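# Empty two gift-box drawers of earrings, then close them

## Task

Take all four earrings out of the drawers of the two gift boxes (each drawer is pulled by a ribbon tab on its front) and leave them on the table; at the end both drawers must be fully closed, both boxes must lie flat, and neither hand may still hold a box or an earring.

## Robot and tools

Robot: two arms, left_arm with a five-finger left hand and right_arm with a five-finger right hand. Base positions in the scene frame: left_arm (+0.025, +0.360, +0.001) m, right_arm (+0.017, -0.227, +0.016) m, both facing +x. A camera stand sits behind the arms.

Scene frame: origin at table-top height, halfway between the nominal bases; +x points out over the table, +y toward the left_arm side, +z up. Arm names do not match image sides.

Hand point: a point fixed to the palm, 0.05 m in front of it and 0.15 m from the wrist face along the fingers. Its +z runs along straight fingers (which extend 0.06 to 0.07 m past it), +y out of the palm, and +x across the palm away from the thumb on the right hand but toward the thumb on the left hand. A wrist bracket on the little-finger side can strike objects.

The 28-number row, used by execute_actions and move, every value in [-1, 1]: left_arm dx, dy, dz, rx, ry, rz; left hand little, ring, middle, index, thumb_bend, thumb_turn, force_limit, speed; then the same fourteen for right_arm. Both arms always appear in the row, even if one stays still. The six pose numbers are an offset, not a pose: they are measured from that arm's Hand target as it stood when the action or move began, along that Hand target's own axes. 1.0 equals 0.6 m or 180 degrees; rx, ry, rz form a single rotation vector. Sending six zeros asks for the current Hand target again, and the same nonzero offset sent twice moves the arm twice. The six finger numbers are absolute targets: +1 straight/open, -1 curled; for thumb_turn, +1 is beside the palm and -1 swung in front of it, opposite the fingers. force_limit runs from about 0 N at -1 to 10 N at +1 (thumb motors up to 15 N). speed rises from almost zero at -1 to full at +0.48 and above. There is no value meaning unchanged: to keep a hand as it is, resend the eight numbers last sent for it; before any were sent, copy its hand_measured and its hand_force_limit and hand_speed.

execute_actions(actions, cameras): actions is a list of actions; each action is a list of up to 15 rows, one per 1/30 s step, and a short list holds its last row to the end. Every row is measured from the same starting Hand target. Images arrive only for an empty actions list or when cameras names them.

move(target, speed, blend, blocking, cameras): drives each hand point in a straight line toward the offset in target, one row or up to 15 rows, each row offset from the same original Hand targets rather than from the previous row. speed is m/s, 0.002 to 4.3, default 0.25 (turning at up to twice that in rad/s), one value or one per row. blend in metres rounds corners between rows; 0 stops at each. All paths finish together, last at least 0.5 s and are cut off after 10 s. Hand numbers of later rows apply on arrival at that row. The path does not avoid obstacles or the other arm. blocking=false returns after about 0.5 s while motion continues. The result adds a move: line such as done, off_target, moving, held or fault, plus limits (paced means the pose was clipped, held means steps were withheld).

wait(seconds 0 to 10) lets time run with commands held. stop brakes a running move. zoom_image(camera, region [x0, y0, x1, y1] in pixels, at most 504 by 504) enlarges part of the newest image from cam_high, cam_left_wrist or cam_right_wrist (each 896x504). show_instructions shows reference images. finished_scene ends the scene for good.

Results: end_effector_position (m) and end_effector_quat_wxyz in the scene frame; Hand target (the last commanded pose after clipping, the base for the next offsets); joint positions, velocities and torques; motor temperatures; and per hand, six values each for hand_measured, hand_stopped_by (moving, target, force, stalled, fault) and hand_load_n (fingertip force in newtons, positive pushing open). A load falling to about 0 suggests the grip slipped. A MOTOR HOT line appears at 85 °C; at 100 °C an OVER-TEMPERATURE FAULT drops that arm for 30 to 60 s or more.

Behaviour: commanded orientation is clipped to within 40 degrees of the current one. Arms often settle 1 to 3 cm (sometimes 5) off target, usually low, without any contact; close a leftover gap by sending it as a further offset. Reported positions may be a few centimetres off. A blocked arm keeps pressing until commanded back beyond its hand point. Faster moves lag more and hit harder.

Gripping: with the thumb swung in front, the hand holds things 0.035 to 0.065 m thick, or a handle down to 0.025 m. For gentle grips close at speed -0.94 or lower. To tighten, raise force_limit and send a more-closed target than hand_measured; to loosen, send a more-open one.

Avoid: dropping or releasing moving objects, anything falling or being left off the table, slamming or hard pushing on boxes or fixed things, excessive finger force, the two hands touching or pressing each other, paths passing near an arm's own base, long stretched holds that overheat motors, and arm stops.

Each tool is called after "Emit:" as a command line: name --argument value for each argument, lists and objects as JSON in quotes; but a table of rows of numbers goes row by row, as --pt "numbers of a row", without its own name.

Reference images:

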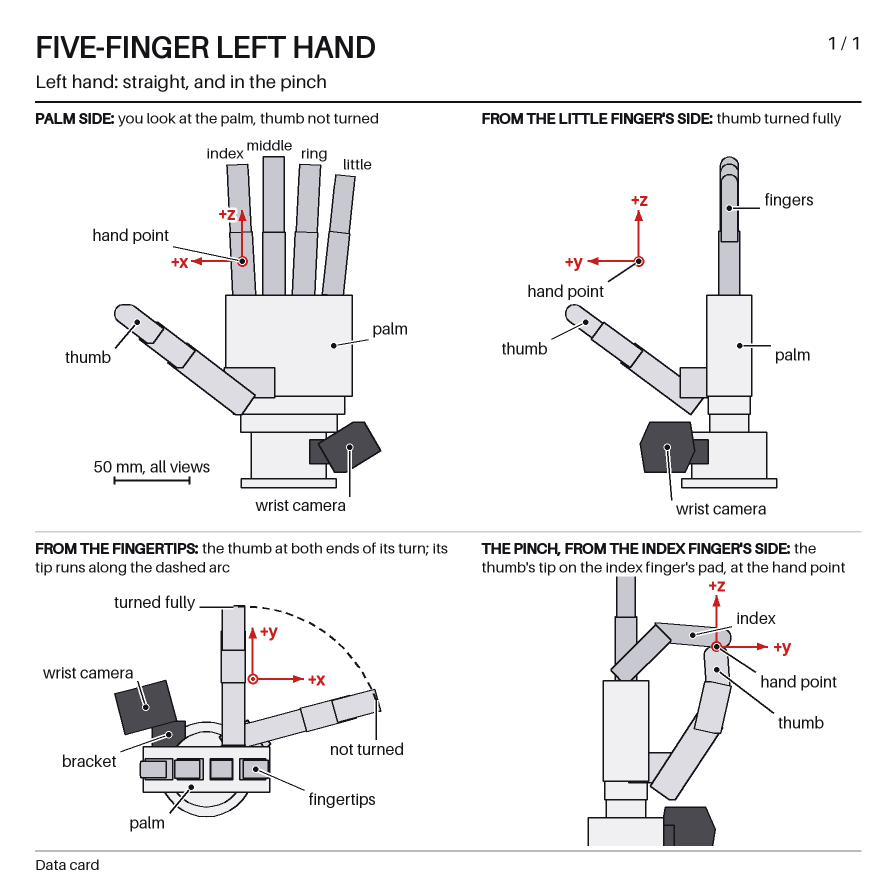

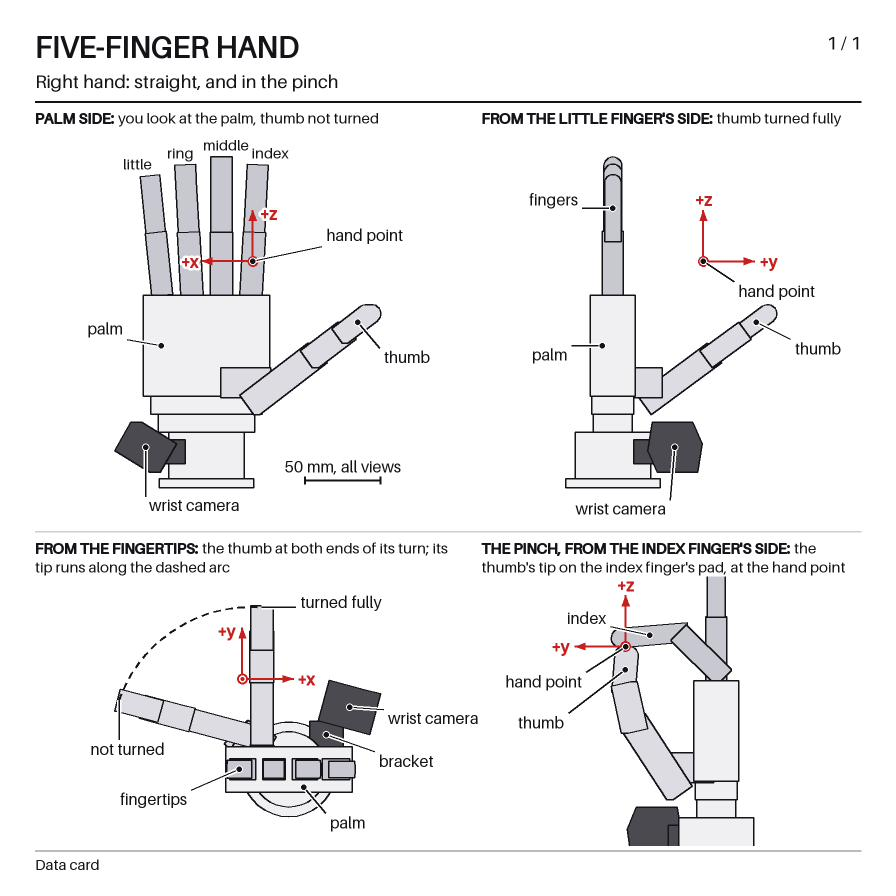

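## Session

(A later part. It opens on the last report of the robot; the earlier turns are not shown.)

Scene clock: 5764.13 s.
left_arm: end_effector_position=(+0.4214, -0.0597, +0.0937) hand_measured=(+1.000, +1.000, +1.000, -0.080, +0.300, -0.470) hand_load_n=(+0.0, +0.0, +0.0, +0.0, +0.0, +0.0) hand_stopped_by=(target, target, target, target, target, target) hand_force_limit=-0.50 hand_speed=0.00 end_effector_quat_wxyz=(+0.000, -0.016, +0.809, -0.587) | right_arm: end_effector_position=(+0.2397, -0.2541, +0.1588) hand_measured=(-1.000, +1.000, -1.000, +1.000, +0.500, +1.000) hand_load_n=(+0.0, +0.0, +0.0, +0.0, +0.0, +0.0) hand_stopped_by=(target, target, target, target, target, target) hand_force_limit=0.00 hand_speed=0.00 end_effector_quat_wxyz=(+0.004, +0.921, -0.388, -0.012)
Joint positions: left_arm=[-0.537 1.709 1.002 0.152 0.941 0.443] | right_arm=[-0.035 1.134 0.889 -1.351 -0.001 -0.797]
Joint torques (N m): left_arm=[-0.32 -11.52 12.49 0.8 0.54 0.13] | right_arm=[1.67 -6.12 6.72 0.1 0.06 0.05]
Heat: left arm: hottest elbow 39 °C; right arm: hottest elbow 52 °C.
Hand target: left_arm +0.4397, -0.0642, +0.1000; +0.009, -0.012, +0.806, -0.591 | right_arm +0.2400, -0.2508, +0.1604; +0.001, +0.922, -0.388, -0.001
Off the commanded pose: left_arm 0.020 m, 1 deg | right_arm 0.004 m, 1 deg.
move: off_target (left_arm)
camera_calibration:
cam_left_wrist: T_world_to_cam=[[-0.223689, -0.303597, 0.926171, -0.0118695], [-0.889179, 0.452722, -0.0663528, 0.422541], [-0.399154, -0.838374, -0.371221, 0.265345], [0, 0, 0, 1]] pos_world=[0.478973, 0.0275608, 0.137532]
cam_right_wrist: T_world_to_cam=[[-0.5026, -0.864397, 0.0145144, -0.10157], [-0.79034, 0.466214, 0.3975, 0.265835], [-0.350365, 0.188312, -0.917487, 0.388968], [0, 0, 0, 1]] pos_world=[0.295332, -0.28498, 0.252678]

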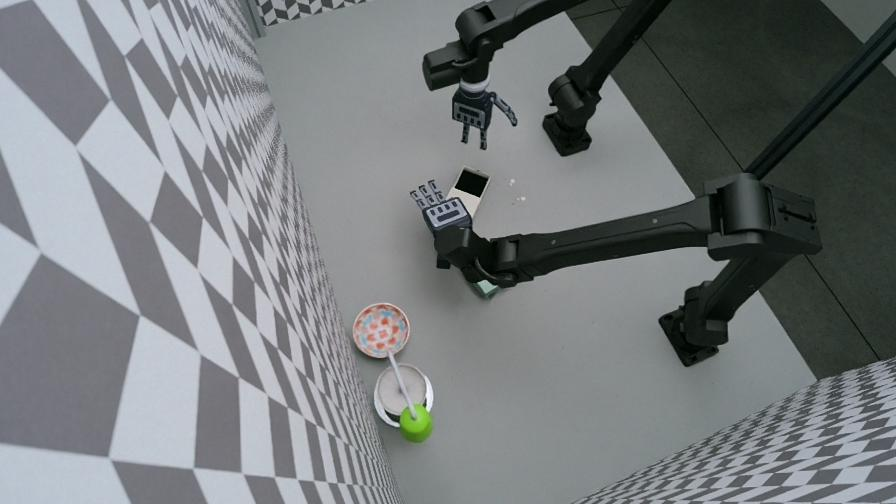

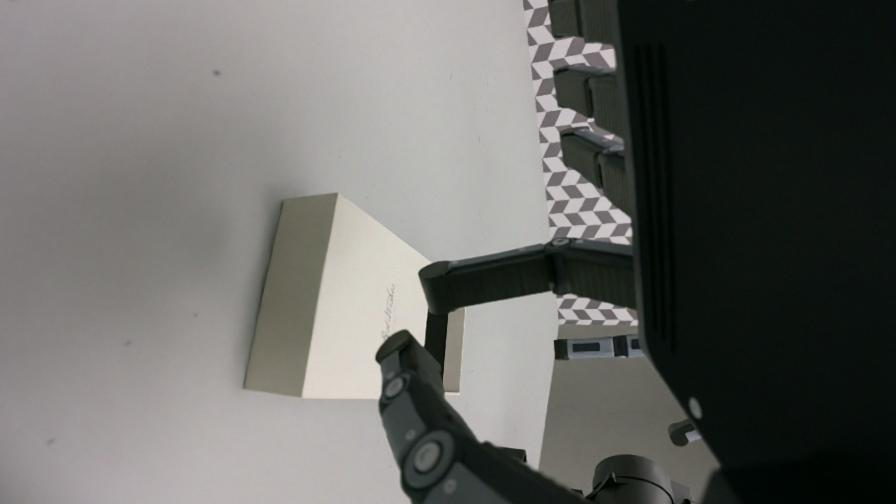

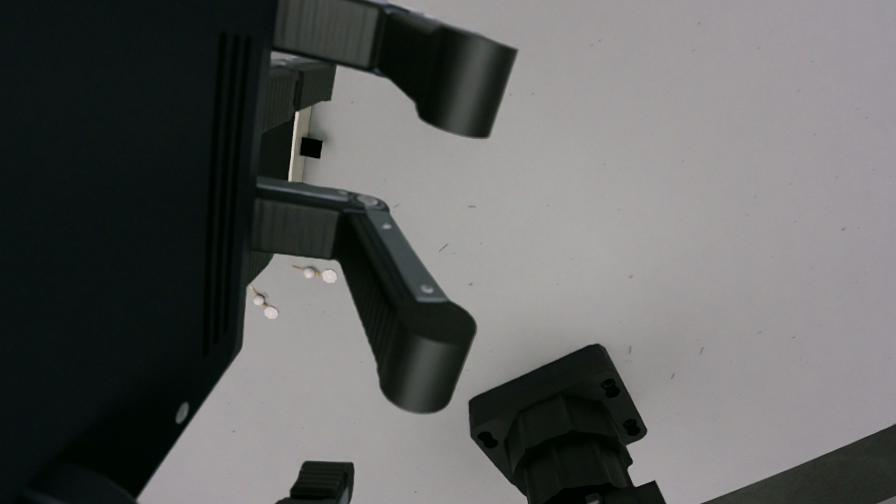

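Emit:
move --pt "-0.0147 0.0043 -0.014 0 0 0 1 1 1 -0.08 0.3 -0.47 -0.5 0 -0.0366 -0.0079 0 0 0 0 -1 1 -1 1 0.5 1 0 0" --pt "-0.0147 0.09 0.0145 0 0 0 1 1 1 -0.08 0.3 -0.47 -0.5 0 -0.0366 -0.0079 0.1 0 0 0 -1 1 -1 1 0.5 1 0 0" --speed '[0.06,0.08]' --cameras '["cam_left_wrist","cam_high","cam_right_wrist"]'

Scene clock: 5797.77 s.
left_arm: end_effector_position=(+0.4402, -0.0571, +0.0504) hand_measured=(+1.000, +1.000, +1.000, -0.080, +0.300, -0.470) hand_load_n=(+0.0, -0.5, +0.0, +0.0, +0.0, +0.0) hand_stopped_by=(target, target, target, target, target, target) hand_force_limit=-0.50 hand_speed=0.00 end_effector_quat_wxyz=(+0.003, -0.012, +0.808, -0.590) | right_arm: end_effector_position=(+0.2281, -0.2350, +0.1044) hand_measured=(-1.000, +1.000, -1.000, +1.000, +0.500, +1.000) hand_load_n=(+0.0, +0.0, +0.0, +0.0, -0.5, +0.0) hand_stopped_by=(target, target, target, target, target, target) hand_force_limit=0.00 hand_speed=0.00 end_effector_quat_wxyz=(-0.001, +0.921, -0.388, +0.002)
Joint positions: left_arm=[-0.514 1.821 1.015 0.245 0.961 0.466] | right_arm=[0.034 1.128 0.739 -1.178 -0.001 -0.729]
Joint torques (N m): left_arm=[-0.21 -12.45 8.76 1.78 0.48 0.13] | right_arm=[1.73 -3.49 6.48 0.12 0.05 0.06]
Heat: left arm: hottest elbow 42 °C; right arm: hottest elbow 50 °C.
Hand target: left_arm +0.4484, -0.0560, +0.0459; +0.009, -0.012, +0.806, -0.591 | right_arm +0.2279, -0.2319, +0.1004; +0.001, +0.922, -0.388, -0.001
Off the commanded pose: left_arm 0.009 m, 1 deg | right_arm 0.005 m, 0 deg.
move: done
camera_calibration:
cam_left_wrist: T_world_to_cam=[[-0.233407, -0.298554, 0.925412, 0.0378595], [-0.888042, 0.453134, -0.0777928, 0.435273], [-0.39611, -0.839961, -0.370893, 0.257503], [0, 0, 0, 1]] pos_world=[0.497377, 0.0303587, 0.0943317]
cam_right_wrist: T_world_to_cam=[[-0.502788, -0.86441, 0.0000558202, -0.0885746], [-0.80195, 0.466482, 0.373191, 0.274576], [-0.322616, 0.187591, -0.927755, 0.325881], [0, 0, 0, 1]] pos_world=[0.280796, -0.265782, 0.199873]

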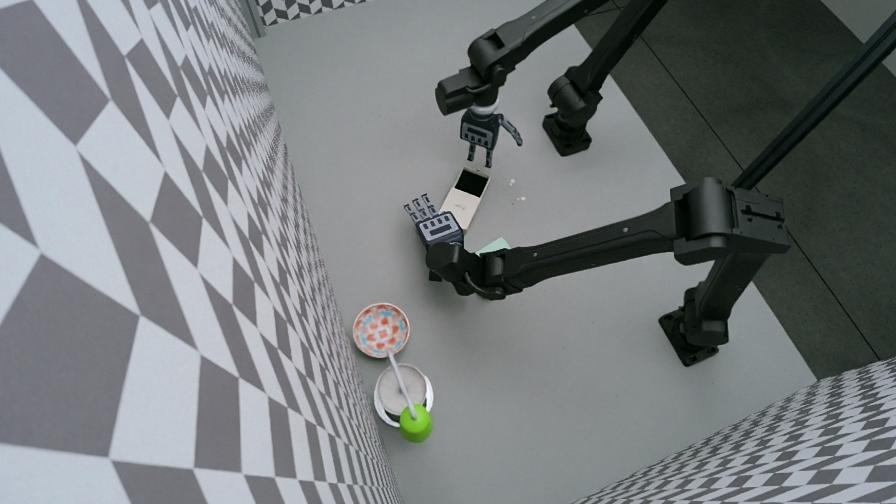

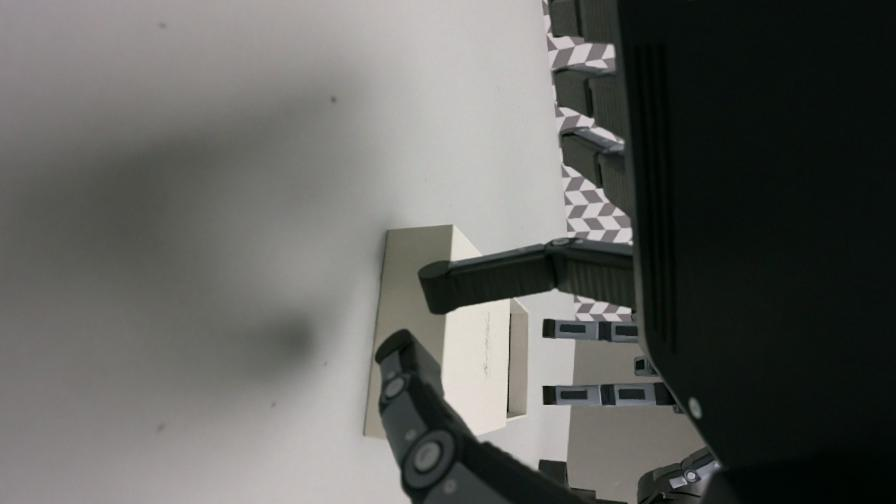

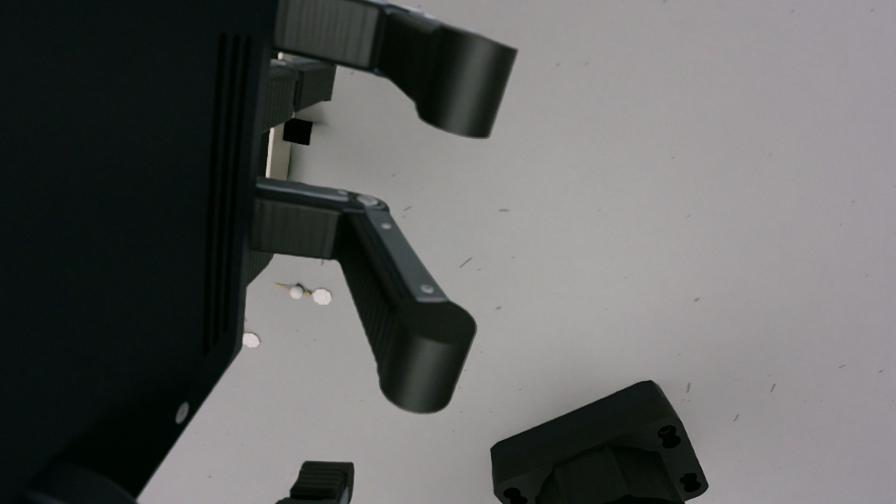

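Emit:
move --target '[0,0.035,0.011,0,0,0,1,1,1,-0.08,0.3,-0.47,-0.5,0,0,0,0.024,0,0,0,-1,1,-1,1,0.5,1,0,0]' --speed 0.05 --cameras '["cam_left_wrist","cam_high"]'

Emit:
zoom_image --camera "cam_high" --region '[400, 130, 540, 250]'

Scene clock: 5819.27 s.
left_arm: end_effector_position=(+0.4441, -0.0593, +0.0324) hand_measured=(+1.000, +1.000, +1.000, -0.080, +0.300, -0.470) hand_load_n=(+0.0, +0.0, +0.0, +0.0, +0.0, +0.0) hand_stopped_by=(target, target, target, target, target, target) hand_force_limit=-0.50 hand_speed=0.00 end_effector_quat_wxyz=(+0.007, -0.010, +0.806, -0.592) | right_arm: end_effector_position=(+0.2289, -0.2349, +0.0904) hand_measured=(-1.000, +1.000, -1.000, +1.000, +0.500, +1.000) hand_load_n=(+0.0, +0.0, +0.0, +0.0, +0.0, -0.5) hand_stopped_by=(target, target, target, target, target, target) hand_force_limit=0.00 hand_speed=0.00 end_effector_quat_wxyz=(-0.002, +0.921, -0.389, +0.003)
Joint positions: left_arm=[-0.514 1.866 1.015 0.3 0.961 0.466] | right_arm=[0.034 1.147 0.714 -1.131 -0.001 -0.728]
Joint torques (N m): left_arm=[-0.26 -12.98 7.71 1.65 0.5 0.11] | right_arm=[1.73 -3.43 6.28 0.16 0.05 0.06]
Heat: left arm: hottest elbow 40 °C; right arm: hottest elbow 49 °C.
Hand target: left_arm +0.4485, -0.0560, +0.0239; +0.009, -0.012, +0.806, -0.591 | right_arm +0.2280, -0.2319, +0.0860; +0.001, +0.922, -0.388, -0.001
Off the commanded pose: left_arm 0.010 m, 0 deg | right_arm 0.005 m, 1 deg.
move: done
camera_calibration:
cam_left_wrist: T_world_to_cam=[[-0.241329, -0.294061, 0.924818, 0.0584368], [-0.887339, 0.45272, -0.0875993, 0.438319], [-0.392924, -0.841768, -0.370186, 0.249009], [0, 0, 0, 1]] pos_world=[0.500882, 0.0283559, 0.0765328]
Images, in order (width x height): cam_high 896x504, cam_left_wrist 896x504.

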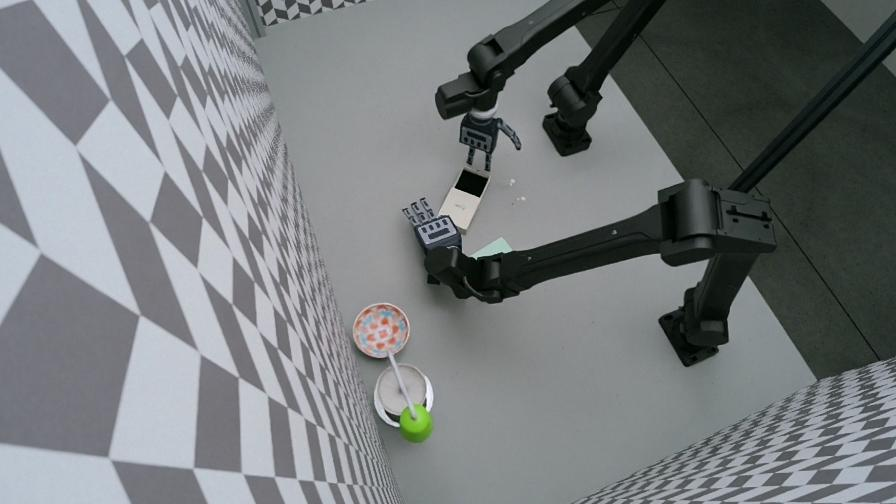

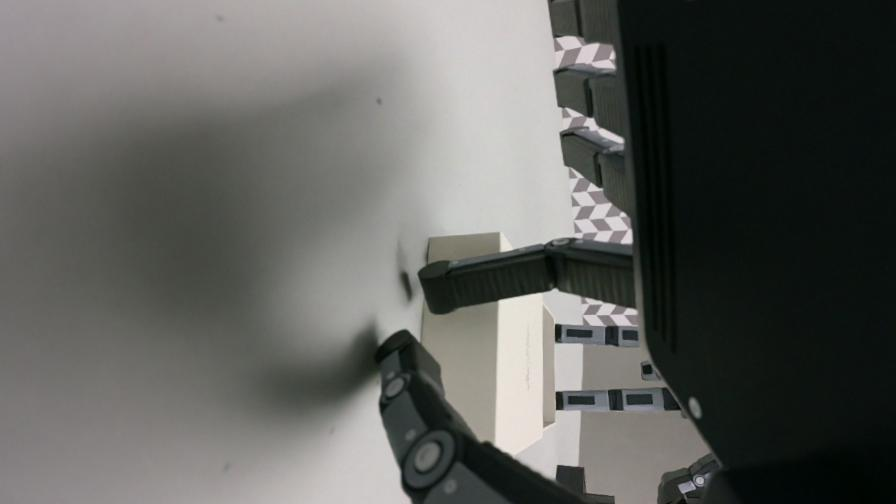

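Scaled by 3.600 from the camera's 896x504 image, which has a finer 1280x720 frame.

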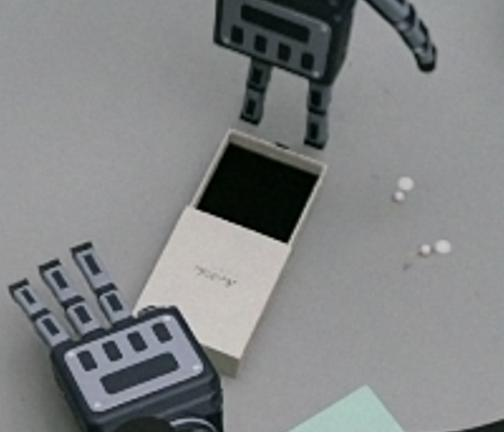

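Emit:
move --pt "0.0213 0.0042 -0.0133 0 0 0 1 1 1 -0.08 0.3 -0.47 -0.5 0 0 0 0 0 0 0 -1 1 -1 1 0.5 1 0 0" --pt "0.0213 0.0042 -0.0133 0 0 0 1 1 1 -0.08 0.3 -0.47 -0.5 0 0 -0.06 0 0 0 0 -1 1 -1 1 0.5 1 0 0" --speed '[0.04,0.04]' --cameras '["cam_left_wrist","cam_high"]'

Emit:
zoom_image --camera "cam_high" --region '[400, 130, 540, 250]'

Scene clock: 5836.93 s.
left_arm: end_effector_position=(+0.4368, -0.0554, +0.0292) hand_measured=(+1.000, +1.000, +1.000, -0.080, +0.300, -0.470) hand_load_n=(-0.5, +0.0, +0.0, +0.0, -2.0, -0.5) hand_stopped_by=(target, target, target, target, target, target) hand_force_limit=-0.50 hand_speed=0.00 end_effector_quat_wxyz=(+0.008, -0.008, +0.805, -0.593) | right_arm: end_effector_position=(+0.2272, -0.2138, +0.0747) hand_measured=(-1.000, +1.000, -1.000, +1.000, +0.500, +1.000) hand_load_n=(+0.0, +0.0, +0.0, +0.0, -0.5, +0.0) hand_stopped_by=(target, target, target, target, target, target) hand_force_limit=0.00 hand_speed=0.00 end_effector_quat_wxyz=(+0.013, +0.921, -0.388, -0.023)
Joint positions: left_arm=[-0.514 1.858 0.986 0.327 0.963 0.466] | right_arm=[0.112 1.224 0.714 -1.113 0 -0.652]
Joint torques (N m): left_arm=[-0.09 -14.21 5.81 1.42 0.45 0.13] | right_arm=[1.67 -3.84 10.51 0.01 -0.02 0.05]
Motor temperatures (°C): left_arm=[26 30 39 26 27 25] | right_arm=[26 28 47 25 27 26]
Heat: left arm: hottest elbow 39 °C; right arm: hottest elbow 47 °C.
Hand target: left_arm +0.4353, -0.0479, +0.0237; +0.009, -0.012, +0.806, -0.591 | right_arm +0.2537, -0.2068, +0.0859; +0.001, +0.922, -0.388, -0.001
Off the commanded pose: left_arm 0.009 m, 1 deg | right_arm 0.030 m, 3 deg.
move: off_target (right_arm)
camera_calibration:
cam_left_wrist: T_world_to_cam=[[-0.245686, -0.290624, 0.924757, 0.0629446], [-0.886345, 0.453604, -0.0929261, 0.429613], [-0.392467, -0.842485, -0.369038, 0.248], [0, 0, 0, 1]] pos_world=[0.493582, 0.0323552, 0.073235]
Images, in order (width x height): cam_high 896x504, cam_left_wrist 896x504.

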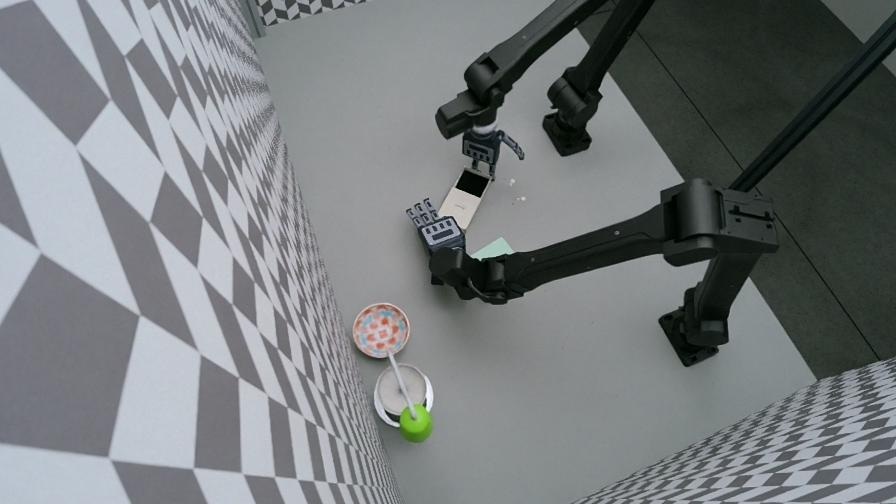

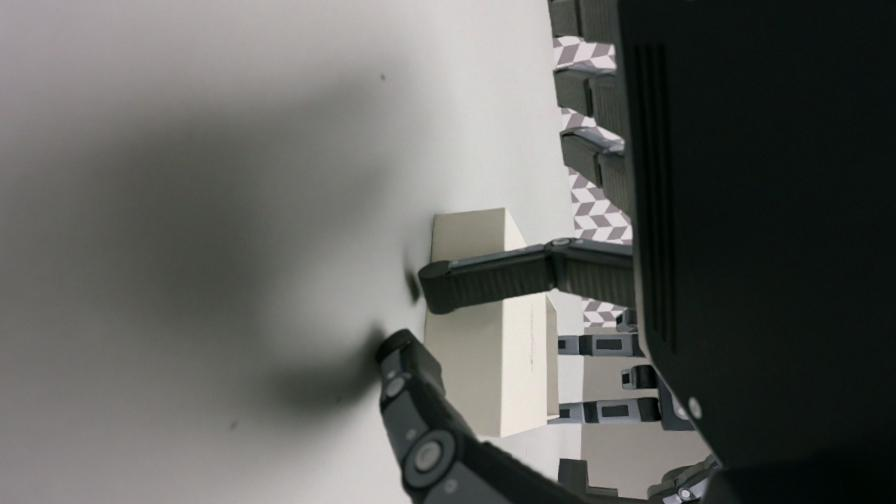

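Scaled by 3.600 from the camera's 896x504 image, which has a finer 1280x720 frame.

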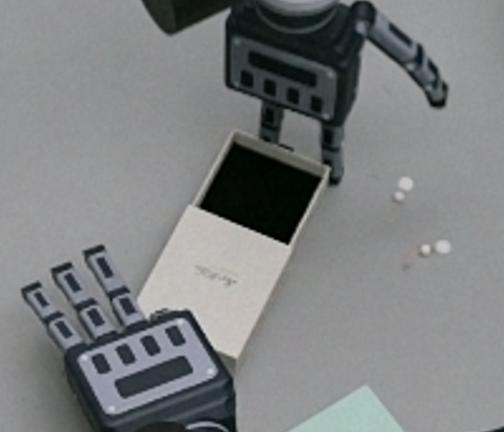

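Emit:
move --pt "0 0 0 0 0 0 1 1 1 -0.08 0.3 -0.47 -0.5 0 0 0.02 -0.0317 0 0 0 -1 1 -1 1 0.5 1 0 0" --pt "0 0 0 0 0 0 1 1 1 -0.08 0.3 -0.47 -0.5 0 0.0203 0.041 -0.0317 0 0 0 -1 1 -1 1 0.5 1 0 0" --speed '[0.04,0.04]' --cameras '["cam_high"]'

Emit:
zoom_image --camera "cam_high" --region '[400, 130, 540, 250]'

Scene clock: 5858.03 s.
left_arm: end_effector_position=(+0.4368, -0.0554, +0.0292) hand_measured=(+1.000, +1.000, +1.000, -0.080, +0.300, -0.470) hand_load_n=(+0.0, +0.0, +0.0, +0.0, -2.5, -0.5) hand_stopped_by=(target, target, target, target, target, target) hand_force_limit=-0.50 hand_speed=0.00 end_effector_quat_wxyz=(+0.008, -0.008, +0.805, -0.593) | right_arm: end_effector_position=(+0.2214, -0.2307, +0.0863) hand_measured=(-1.000, +1.000, -1.000, +1.000, +0.500, +1.000) hand_load_n=(+0.0, +0.0, +0.0, +0.0, +0.0, +0.0) hand_stopped_by=(target, target, target, target, target, target) hand_force_limit=0.00 hand_speed=0.00 end_effector_quat_wxyz=(+0.016, +0.922, -0.387, -0.030)
Joint positions: left_arm=[-0.514 1.858 0.986 0.327 0.963 0.466] | right_arm=[0.054 1.199 0.725 -1.165 0.003 -0.712]
Joint torques (N m): left_arm=[-0.21 -13.98 5.86 1.44 0.46 0.12] | right_arm=[-0.03 -6.18 10.45 -0.61 -0.04 -0.17]
Heat: left arm: hottest elbow 38 °C; right arm: hottest elbow 47 °C.
Hand target: left_arm +0.4353, -0.0479, +0.0237; +0.009, -0.012, +0.806, -0.591 | right_arm +0.2447, -0.2327, +0.1050; +0.001, +0.922, -0.388, -0.001
Off the commanded pose: left_arm 0.009 m, 1 deg | right_arm 0.030 m, 4 deg.
move: off_target (right_arm)
Images, in order (width x height): cam_high 896x504.

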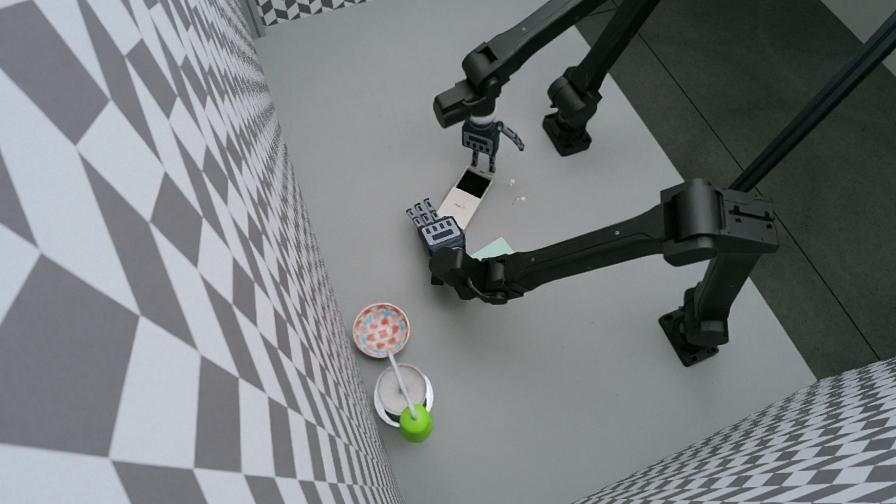

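Scaled by 3.600 from the camera's 896x504 image, which has a finer 1280x720 frame.

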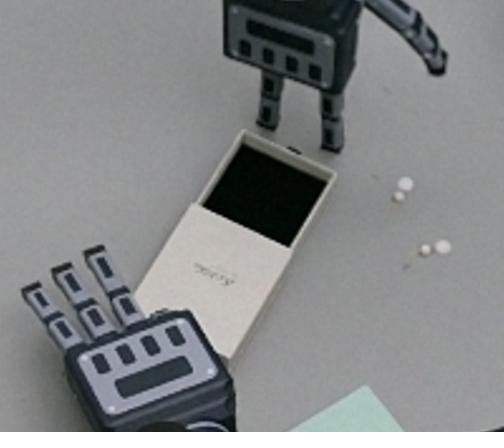

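Emit:
move --target '[0,-0.0064,-0.002,0,0,0,1,1,1,-0.08,0.3,-0.47,-0.5,0,0.0028,-0.0533,-0.0067,0,0,0,-1,1,-1,1,0.5,1,0,0]' --speed 0.04 --cameras '["cam_high"]'

Emit:
zoom_image --camera "cam_high" --region '[400, 130, 540, 250]'

Scene clock: 5890.87 s.
left_arm: end_effector_position=(+0.4369, -0.0554, +0.0298) hand_measured=(+1.000, +1.000, +1.000, -0.080, +0.300, -0.470) hand_load_n=(+0.0, +0.0, +0.0, +0.0, -1.0, +0.0) hand_stopped_by=(target, target, target, target, target, target) hand_force_limit=-0.50 hand_speed=0.00 end_effector_quat_wxyz=(+0.009, -0.008, +0.805, -0.593) | right_arm: end_effector_position=(+0.2439, -0.2184, +0.0944) hand_measured=(-1.000, +1.000, -1.000, +1.000, +0.500, +1.000) hand_load_n=(+0.0, -0.5, +0.0, +0.0, +0.0, +0.0) hand_stopped_by=(target, target, target, target, target, target) hand_force_limit=0.00 hand_speed=0.00 end_effector_quat_wxyz=(+0.012, +0.921, -0.389, -0.020)
Joint positions: left_arm=[-0.514 1.857 0.986 0.327 0.963 0.466] | right_arm=[0.09 1.236 0.783 -1.165 0.002 -0.672]
Joint torques (N m): left_arm=[-0.03 -14.8 5.93 1.2 0.49 0.13] | right_arm=[1.73 -4.31 11.12 -0.49 -0.08 0.05]
Heat: left arm: hottest elbow 37 °C; right arm: hottest elbow 49 °C.
Hand target: left_arm +0.4353, -0.0479, +0.0277; +0.009, -0.012, +0.806, -0.591 | right_arm +0.2687, -0.2114, +0.1089; +0.001, +0.922, -0.388, -0.001
Off the commanded pose: left_arm 0.008 m, 1 deg | right_arm 0.030 m, 3 deg.
move: off_target (right_arm)
Images, in order (width x height): cam_high 896x504.

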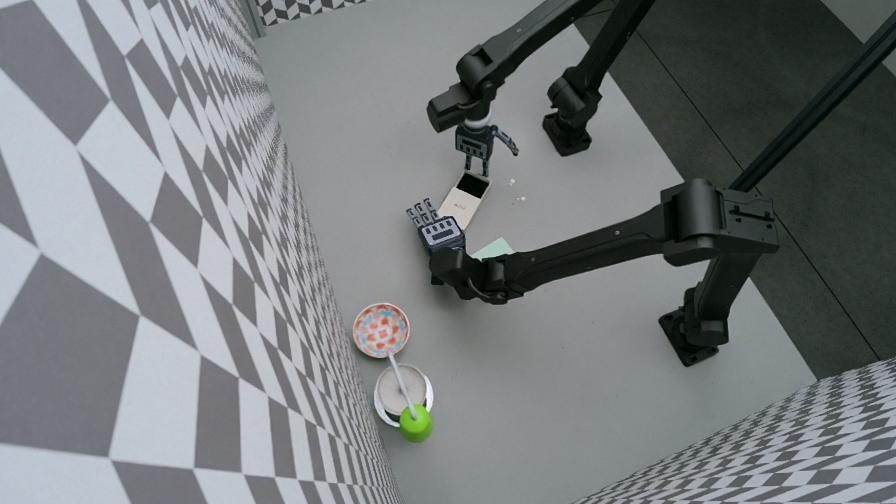

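Scaled by 3.600 from the camera's 896x504 image, which has a finer 1280x720 frame.

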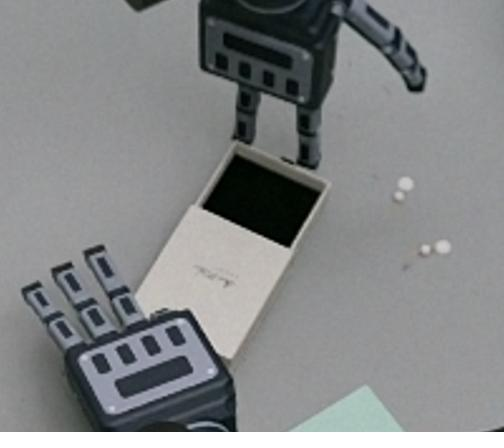

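Emit:
move --target '[0,0,0,0,0,0,1,1,1,-0.08,0.3,-0.47,-0.5,0,-0.004,-0.0507,0.0067,0,0,0,-1,1,-1,1,0.5,1,0,0]' --speed 0.04 --cameras '["cam_high"]'

Emit:
zoom_image --camera "cam_high" --region '[400, 130, 540, 250]'

Scene clock: 5901.53 s.
left_arm: end_effector_position=(+0.4370, -0.0555, +0.0300) hand_measured=(+1.000, +1.000, +1.000, -0.080, +0.300, -0.470) hand_load_n=(+0.0, -0.5, +0.0, -0.5, -1.0, +0.0) hand_stopped_by=(target, target, target, target, target, target) hand_force_limit=-0.50 hand_speed=0.00 end_effector_quat_wxyz=(+0.009, -0.008, +0.805, -0.593) | right_arm: end_effector_position=(+0.2608, -0.1978, +0.0926) hand_measured=(-1.000, +1.000, -1.000, +1.000, +0.500, +1.000) hand_load_n=(+0.0, -0.5, +0.0, +0.0, +0.0, +0.0) hand_stopped_by=(target, target, target, target, target, target) hand_force_limit=0.00 hand_speed=0.00 end_effector_quat_wxyz=(+0.016, +0.921, -0.389, -0.025)
Joint positions: left_arm=[-0.514 1.857 0.986 0.327 0.963 0.466] | right_arm=[0.15 1.303 0.833 -1.16 0.002 -0.612]
Joint torques (N m): left_arm=[0.15 -14.97 6.04 1.07 0.44 0.13] | right_arm=[1.73 -5.07 10.99 0.03 -0.09 0.05]
Heat: left arm: hottest elbow 37 °C; right arm: hottest elbow 50 °C.
Hand target: left_arm +0.4354, -0.0480, +0.0279; +0.009, -0.012, +0.806, -0.591 | right_arm +0.2887, -0.1885, +0.1048; +0.001, +0.922, -0.388, -0.001
Off the commanded pose: left_arm 0.008 m, 1 deg | right_arm 0.032 m, 3 deg.
move: off_target (right_arm)
Images, in order (width x height): cam_high 896x504.

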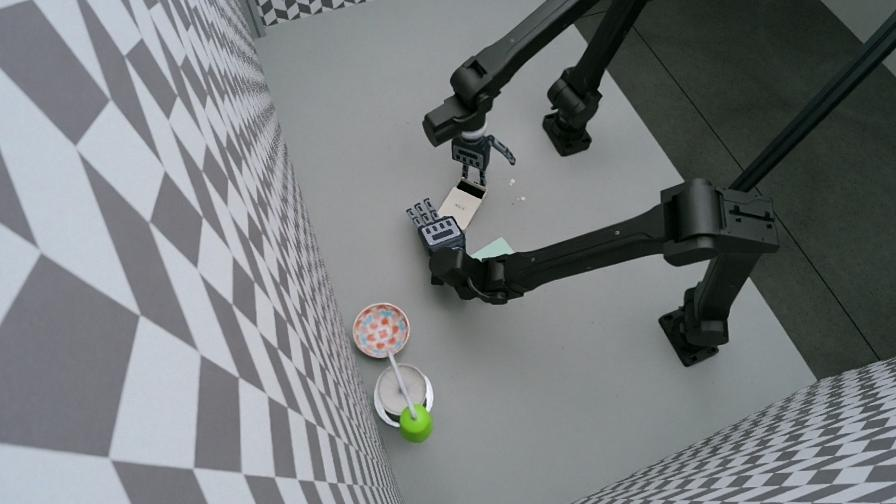

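Scaled by 3.600 from the camera's 896x504 image, which has a finer 1280x720 frame.

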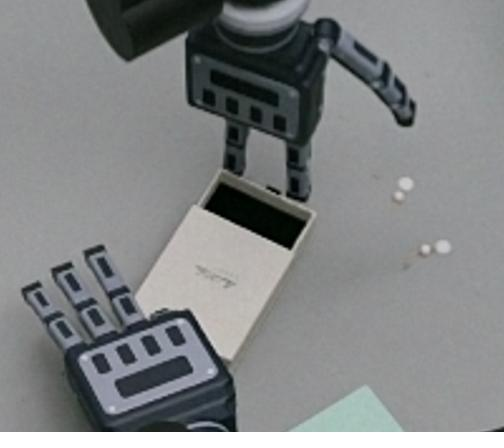

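Emit:
move --target '[0,0,0,0,0,0,1,1,1,-0.08,0.3,-0.47,-0.5,0,0,-0.055,0,0,0,0,-1,1,-1,1,0.5,1,0,0]' --speed 0.04 --cameras '["cam_high"]'

Emit:
zoom_image --camera "cam_high" --region '[400, 130, 540, 250]'

Scene clock: 5912.77 s.
left_arm: end_effector_position=(+0.4370, -0.0555, +0.0300) hand_measured=(+1.000, +1.000, +1.000, -0.080, +0.300, -0.470) hand_load_n=(-0.5, +0.0, +0.0, -0.5, -1.0, +0.0) hand_stopped_by=(target, target, target, target, target, target) hand_force_limit=-0.50 hand_speed=0.00 end_effector_quat_wxyz=(+0.009, -0.008, +0.805, -0.593) | right_arm: end_effector_position=(+0.2849, -0.1764, +0.0931) hand_measured=(-1.000, +1.000, -1.000, +1.000, +0.500, +1.000) hand_load_n=(+0.0, -0.5, +0.0, +0.0, +0.0, +0.0) hand_stopped_by=(target, target, target, target, target, target) hand_force_limit=0.00 hand_speed=0.00 end_effector_quat_wxyz=(+0.017, +0.921, -0.389, -0.024)
Joint positions: left_arm=[-0.514 1.857 0.986 0.327 0.963 0.466] | right_arm=[0.201 1.376 0.903 -1.156 0.001 -0.561]
Joint torques (N m): left_arm=[-0.15 -14.45 6.01 1.05 0.45 0.12] | right_arm=[1.67 -6.07 11 0.02 -0.08 0.05]
Heat: left arm: hottest elbow 37 °C; right arm: hottest elbow 50 °C.
Hand target: left_arm +0.4354, -0.0480, +0.0279; +0.009, -0.012, +0.806, -0.591 | right_arm +0.3124, -0.1654, +0.1048; +0.001, +0.922, -0.388, -0.001
Off the commanded pose: left_arm 0.008 m, 1 deg | right_arm 0.032 m, 3 deg.
move: off_target (right_arm)
Images, in order (width x height): cam_high 896x504.

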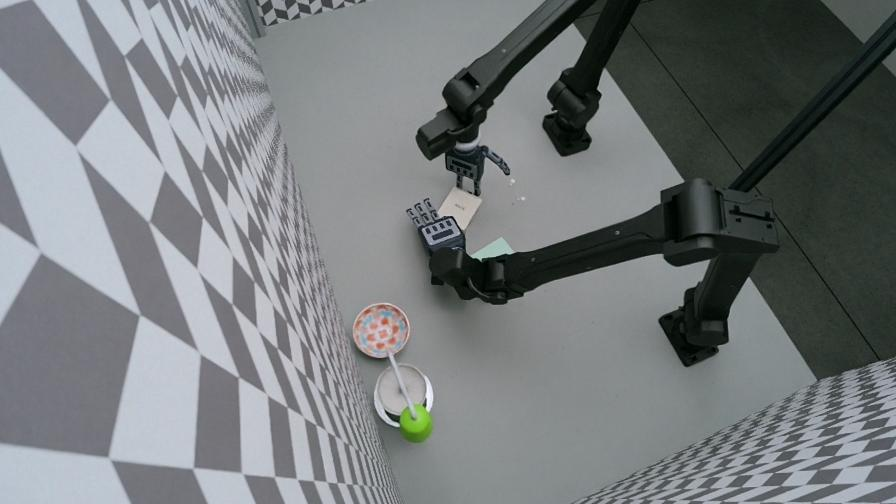

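Scaled by 3.600 from the camera's 896x504 image, which has a finer 1280x720 frame.

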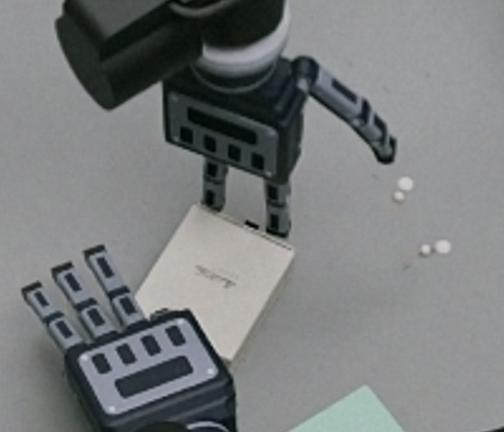

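Emit:
move --target '[0,0,0,0,0,0,1,1,1,-0.08,0.3,-0.47,-0.5,0,0,-0.0167,0,0,0,0,-1,1,-1,1,0.5,1,0,0]' --speed 0.04 --cameras '["cam_high","cam_left_wrist","cam_right_wrist"]'

Emit:
zoom_image --camera "cam_high" --region '[420, 160, 520, 250]'

Scene clock: 5922.80 s.
left_arm: end_effector_position=(+0.4370, -0.0538, +0.0297) hand_measured=(+1.000, +1.000, +1.000, -0.080, +0.300, -0.470) hand_load_n=(+0.0, +0.0, +0.0, -1.0, -1.0, +0.5) hand_stopped_by=(target, target, target, target, target, target) hand_force_limit=-0.50 hand_speed=0.00 end_effector_quat_wxyz=(+0.009, -0.009, +0.805, -0.593) | right_arm: end_effector_position=(+0.2904, -0.1711, +0.0919) hand_measured=(-1.000, +1.000, -1.000, +1.000, +0.500, +1.000) hand_load_n=(+0.0, -1.5, +0.0, +0.0, +0.0, +0.0) hand_stopped_by=(target, target, target, target, target, target) hand_force_limit=0.00 hand_speed=0.00 end_effector_quat_wxyz=(+0.019, +0.920, -0.390, -0.025)
Joint positions: left_arm=[-0.511 1.855 0.983 0.327 0.963 0.466] | right_arm=[0.212 1.398 0.92 -1.156 0.002 -0.546]
Joint torques (N m): left_arm=[-0.32 -14.39 6.37 1.07 0.45 0.13] | right_arm=[1.96 -6.36 11.28 -0.01 -0.1 0.03]
Heat: left arm: hottest elbow 37 °C; right arm: hottest elbow 51 °C.
Hand target: left_arm +0.4354, -0.0479, +0.0278; +0.009, -0.012, +0.806, -0.591 | right_arm +0.3194, -0.1585, +0.1046; +0.001, +0.922, -0.388, -0.001
Off the commanded pose: left_arm 0.006 m, 0 deg | right_arm 0.034 m, 3 deg.
move: off_target (right_arm)
camera_calibration:
cam_left_wrist: T_world_to_cam=[[-0.244925, -0.291281, 0.924752, 0.0625995], [-0.887559, 0.451221, -0.0929469, 0.429487], [-0.390194, -0.843537, -0.369044, 0.248492], [0, 0, 0, 1]] pos_world=[0.493487, 0.0340528, 0.073735]
cam_right_wrist: T_world_to_cam=[[-0.505126, -0.861734, 0.0475724, -0.00527405], [-0.77372, 0.476578, 0.417409, 0.288846], [-0.382368, 0.174036, -0.907472, 0.33564], [0, 0, 0, 1]] pos_world=[0.34916, -0.200616, 0.184268]

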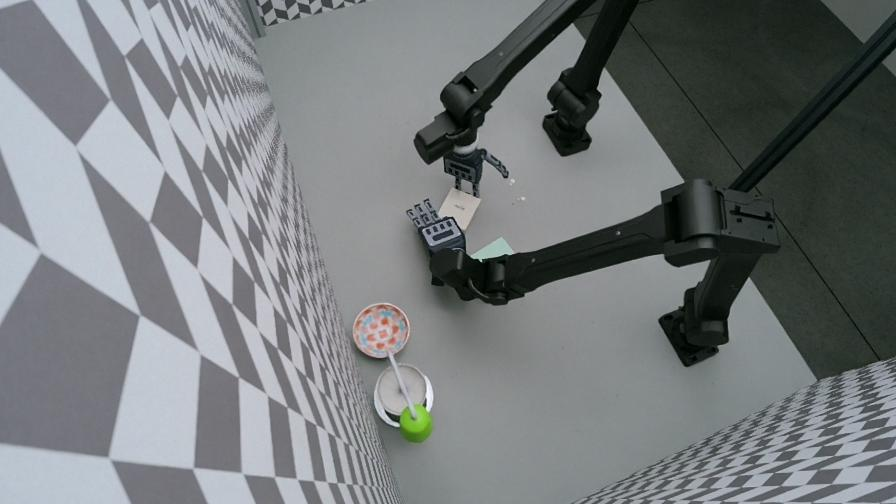

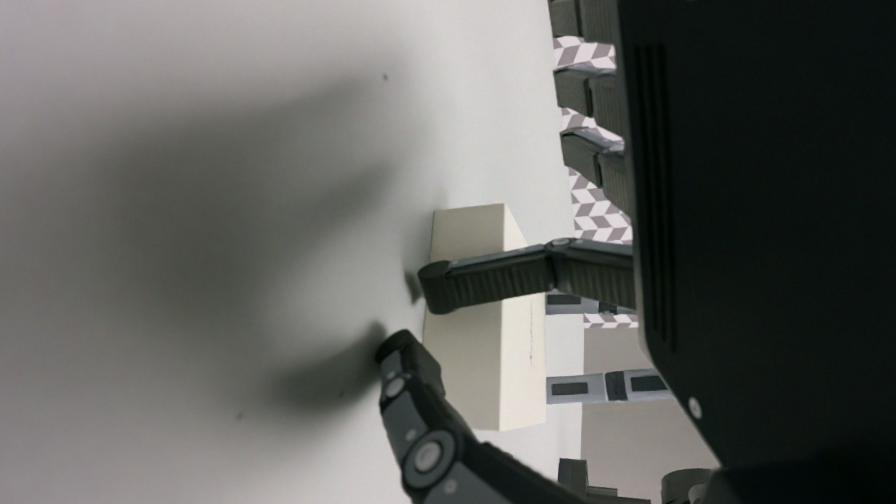

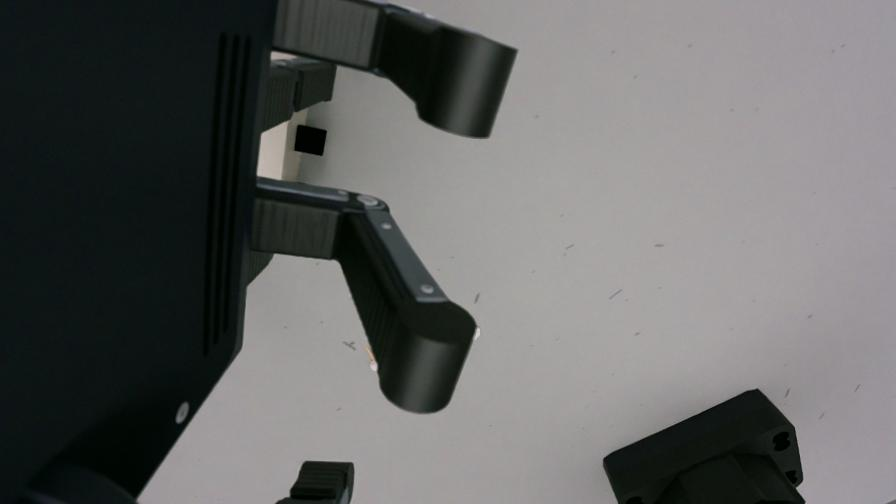

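Scaled by 5.040 from the camera's 896x504 image, which has a finer 1280x720 frame.

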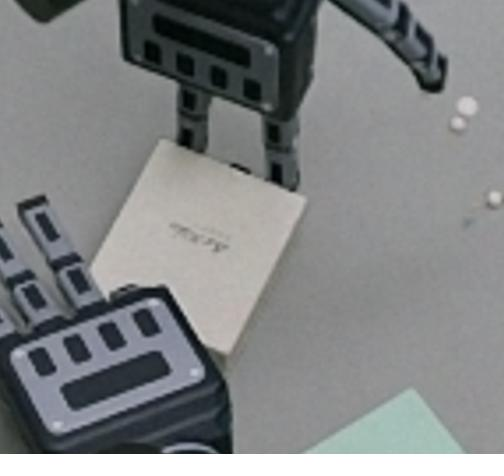

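Emit:
move --pt "-0.0087 0.003 -0.0093 0 0 0 1 1 1 -0.08 0.3 -0.47 -0.5 0 0 0.0667 0 0 0 0 -1 1 -1 1 0.5 1 0 0" --pt "-0.0087 -0.1558 -0.0592 0 0 0 1 1 1 -0.08 0.3 -0.47 -0.5 0 0 0.0667 -0.15 0 0 0 -1 1 -1 1 0.5 1 0 0" --pt "0.3134 -0.1052 -0.4238 0 0 0 1 1 1 -0.08 0.3 -0.47 -0.5 0 0 0.12 -0.17 0 0 0 -1 1 -1 1 0.5 1 0 0" --speed '[0.05,0.1,0.2]' --blend '[0.004,0.02,0]' --cameras '["cam_high","cam_left_wrist","cam_right_wrist"]'

Emit:
zoom_image --camera "cam_high" --region '[400, 130, 580, 310]'

Scene clock: 5978.10 s.
left_arm: end_effector_position=(+0.2237, +0.1694, +0.1488) hand_measured=(+1.000, +1.000, +1.000, -0.080, +0.300, -0.470) hand_load_n=(+0.0, +0.0, +0.0, +0.0, +0.0, +0.0) hand_stopped_by=(target, target, target, target, target, target) hand_force_limit=-0.50 hand_speed=0.00 end_effector_quat_wxyz=(-0.008, -0.020, +0.808, -0.589) | right_arm: end_effector_position=(+0.2570, -0.2061, +0.1897) hand_measured=(-1.000, +1.000, -1.000, +1.000, +0.500, +1.000) hand_load_n=(+0.0, +0.0, +0.0, +0.0, +0.0, +0.0) hand_stopped_by=(target, target, target, target, target, target) hand_force_limit=0.00 hand_speed=0.00 end_effector_quat_wxyz=(+0.015, +0.922, -0.386, -0.024)
Joint positions: left_arm=[-0.102 0.935 0.553 -0.851 1.239 1.178] | right_arm=[0.126 1.196 1.012 -1.443 0.002 -0.641]
Joint torques (N m): left_arm=[0.03 -2.96 13.59 0.4 0.94 0.17] | right_arm=[-0.15 -7.06 10.21 -0.58 -0.02 -0.18]
Heat: left arm: hottest elbow 36 °C; right arm: hottest elbow 51 °C.
Hand target: left_arm +0.2406, +0.1699, +0.1644; +0.009, -0.012, +0.806, -0.591 | right_arm +0.2683, -0.2086, +0.2069; +0.001, +0.922, -0.388, -0.001
Off the commanded pose: left_arm 0.023 m, 2 deg | right_arm 0.021 m, 3 deg.
move: off_target (left_arm, right_arm)
camera_calibration:
cam_left_wrist: T_world_to_cam=[[-0.208988, -0.300183, 0.930706, -0.042194], [-0.889511, 0.453785, -0.0533775, 0.144647], [-0.406317, -0.839029, -0.361851, 0.399229], [0, 0, 0, 1]] pos_world=[0.282061, 0.25666, 0.191453]
cam_right_wrist: T_world_to_cam=[[-0.498012, -0.866306, 0.0386897, -0.0580037], [-0.780255, 0.46712, 0.415935, 0.238879], [-0.3784, 0.176953, -0.908571, 0.417455], [0, 0, 0, 1]] pos_world=[0.315465, -0.235704, 0.282173]

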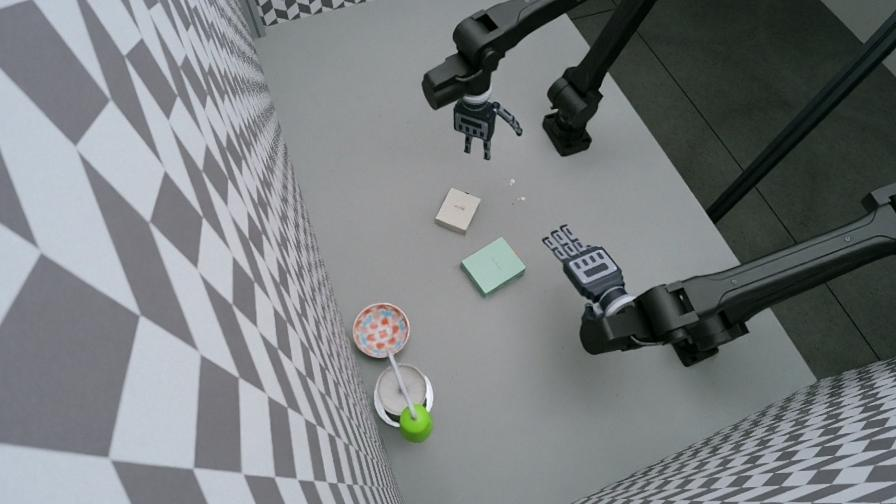

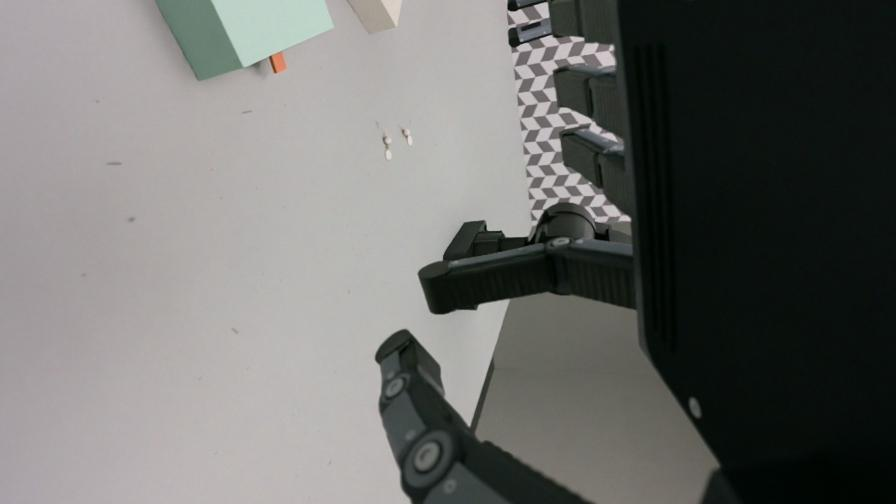

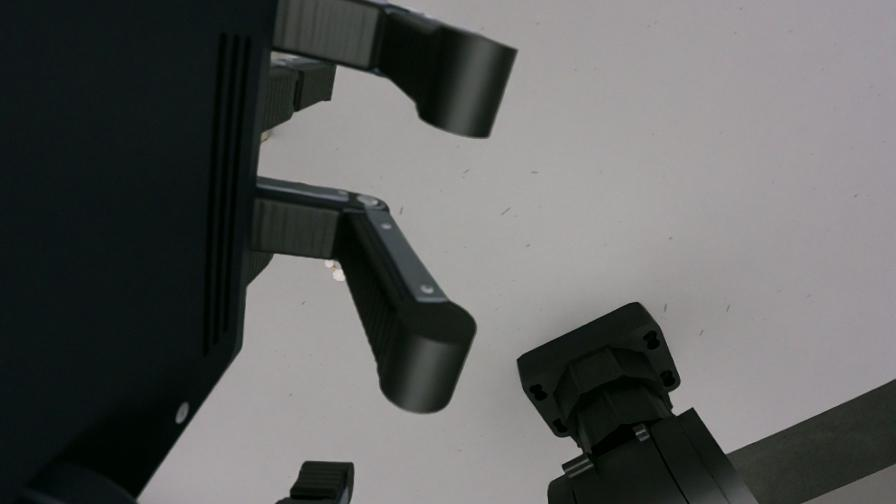

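Scaled by 2.800 from the camera's 896x504 image, which has a finer 1280x720 frame.

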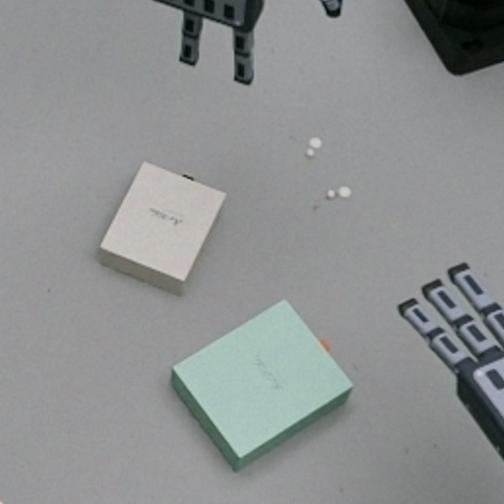

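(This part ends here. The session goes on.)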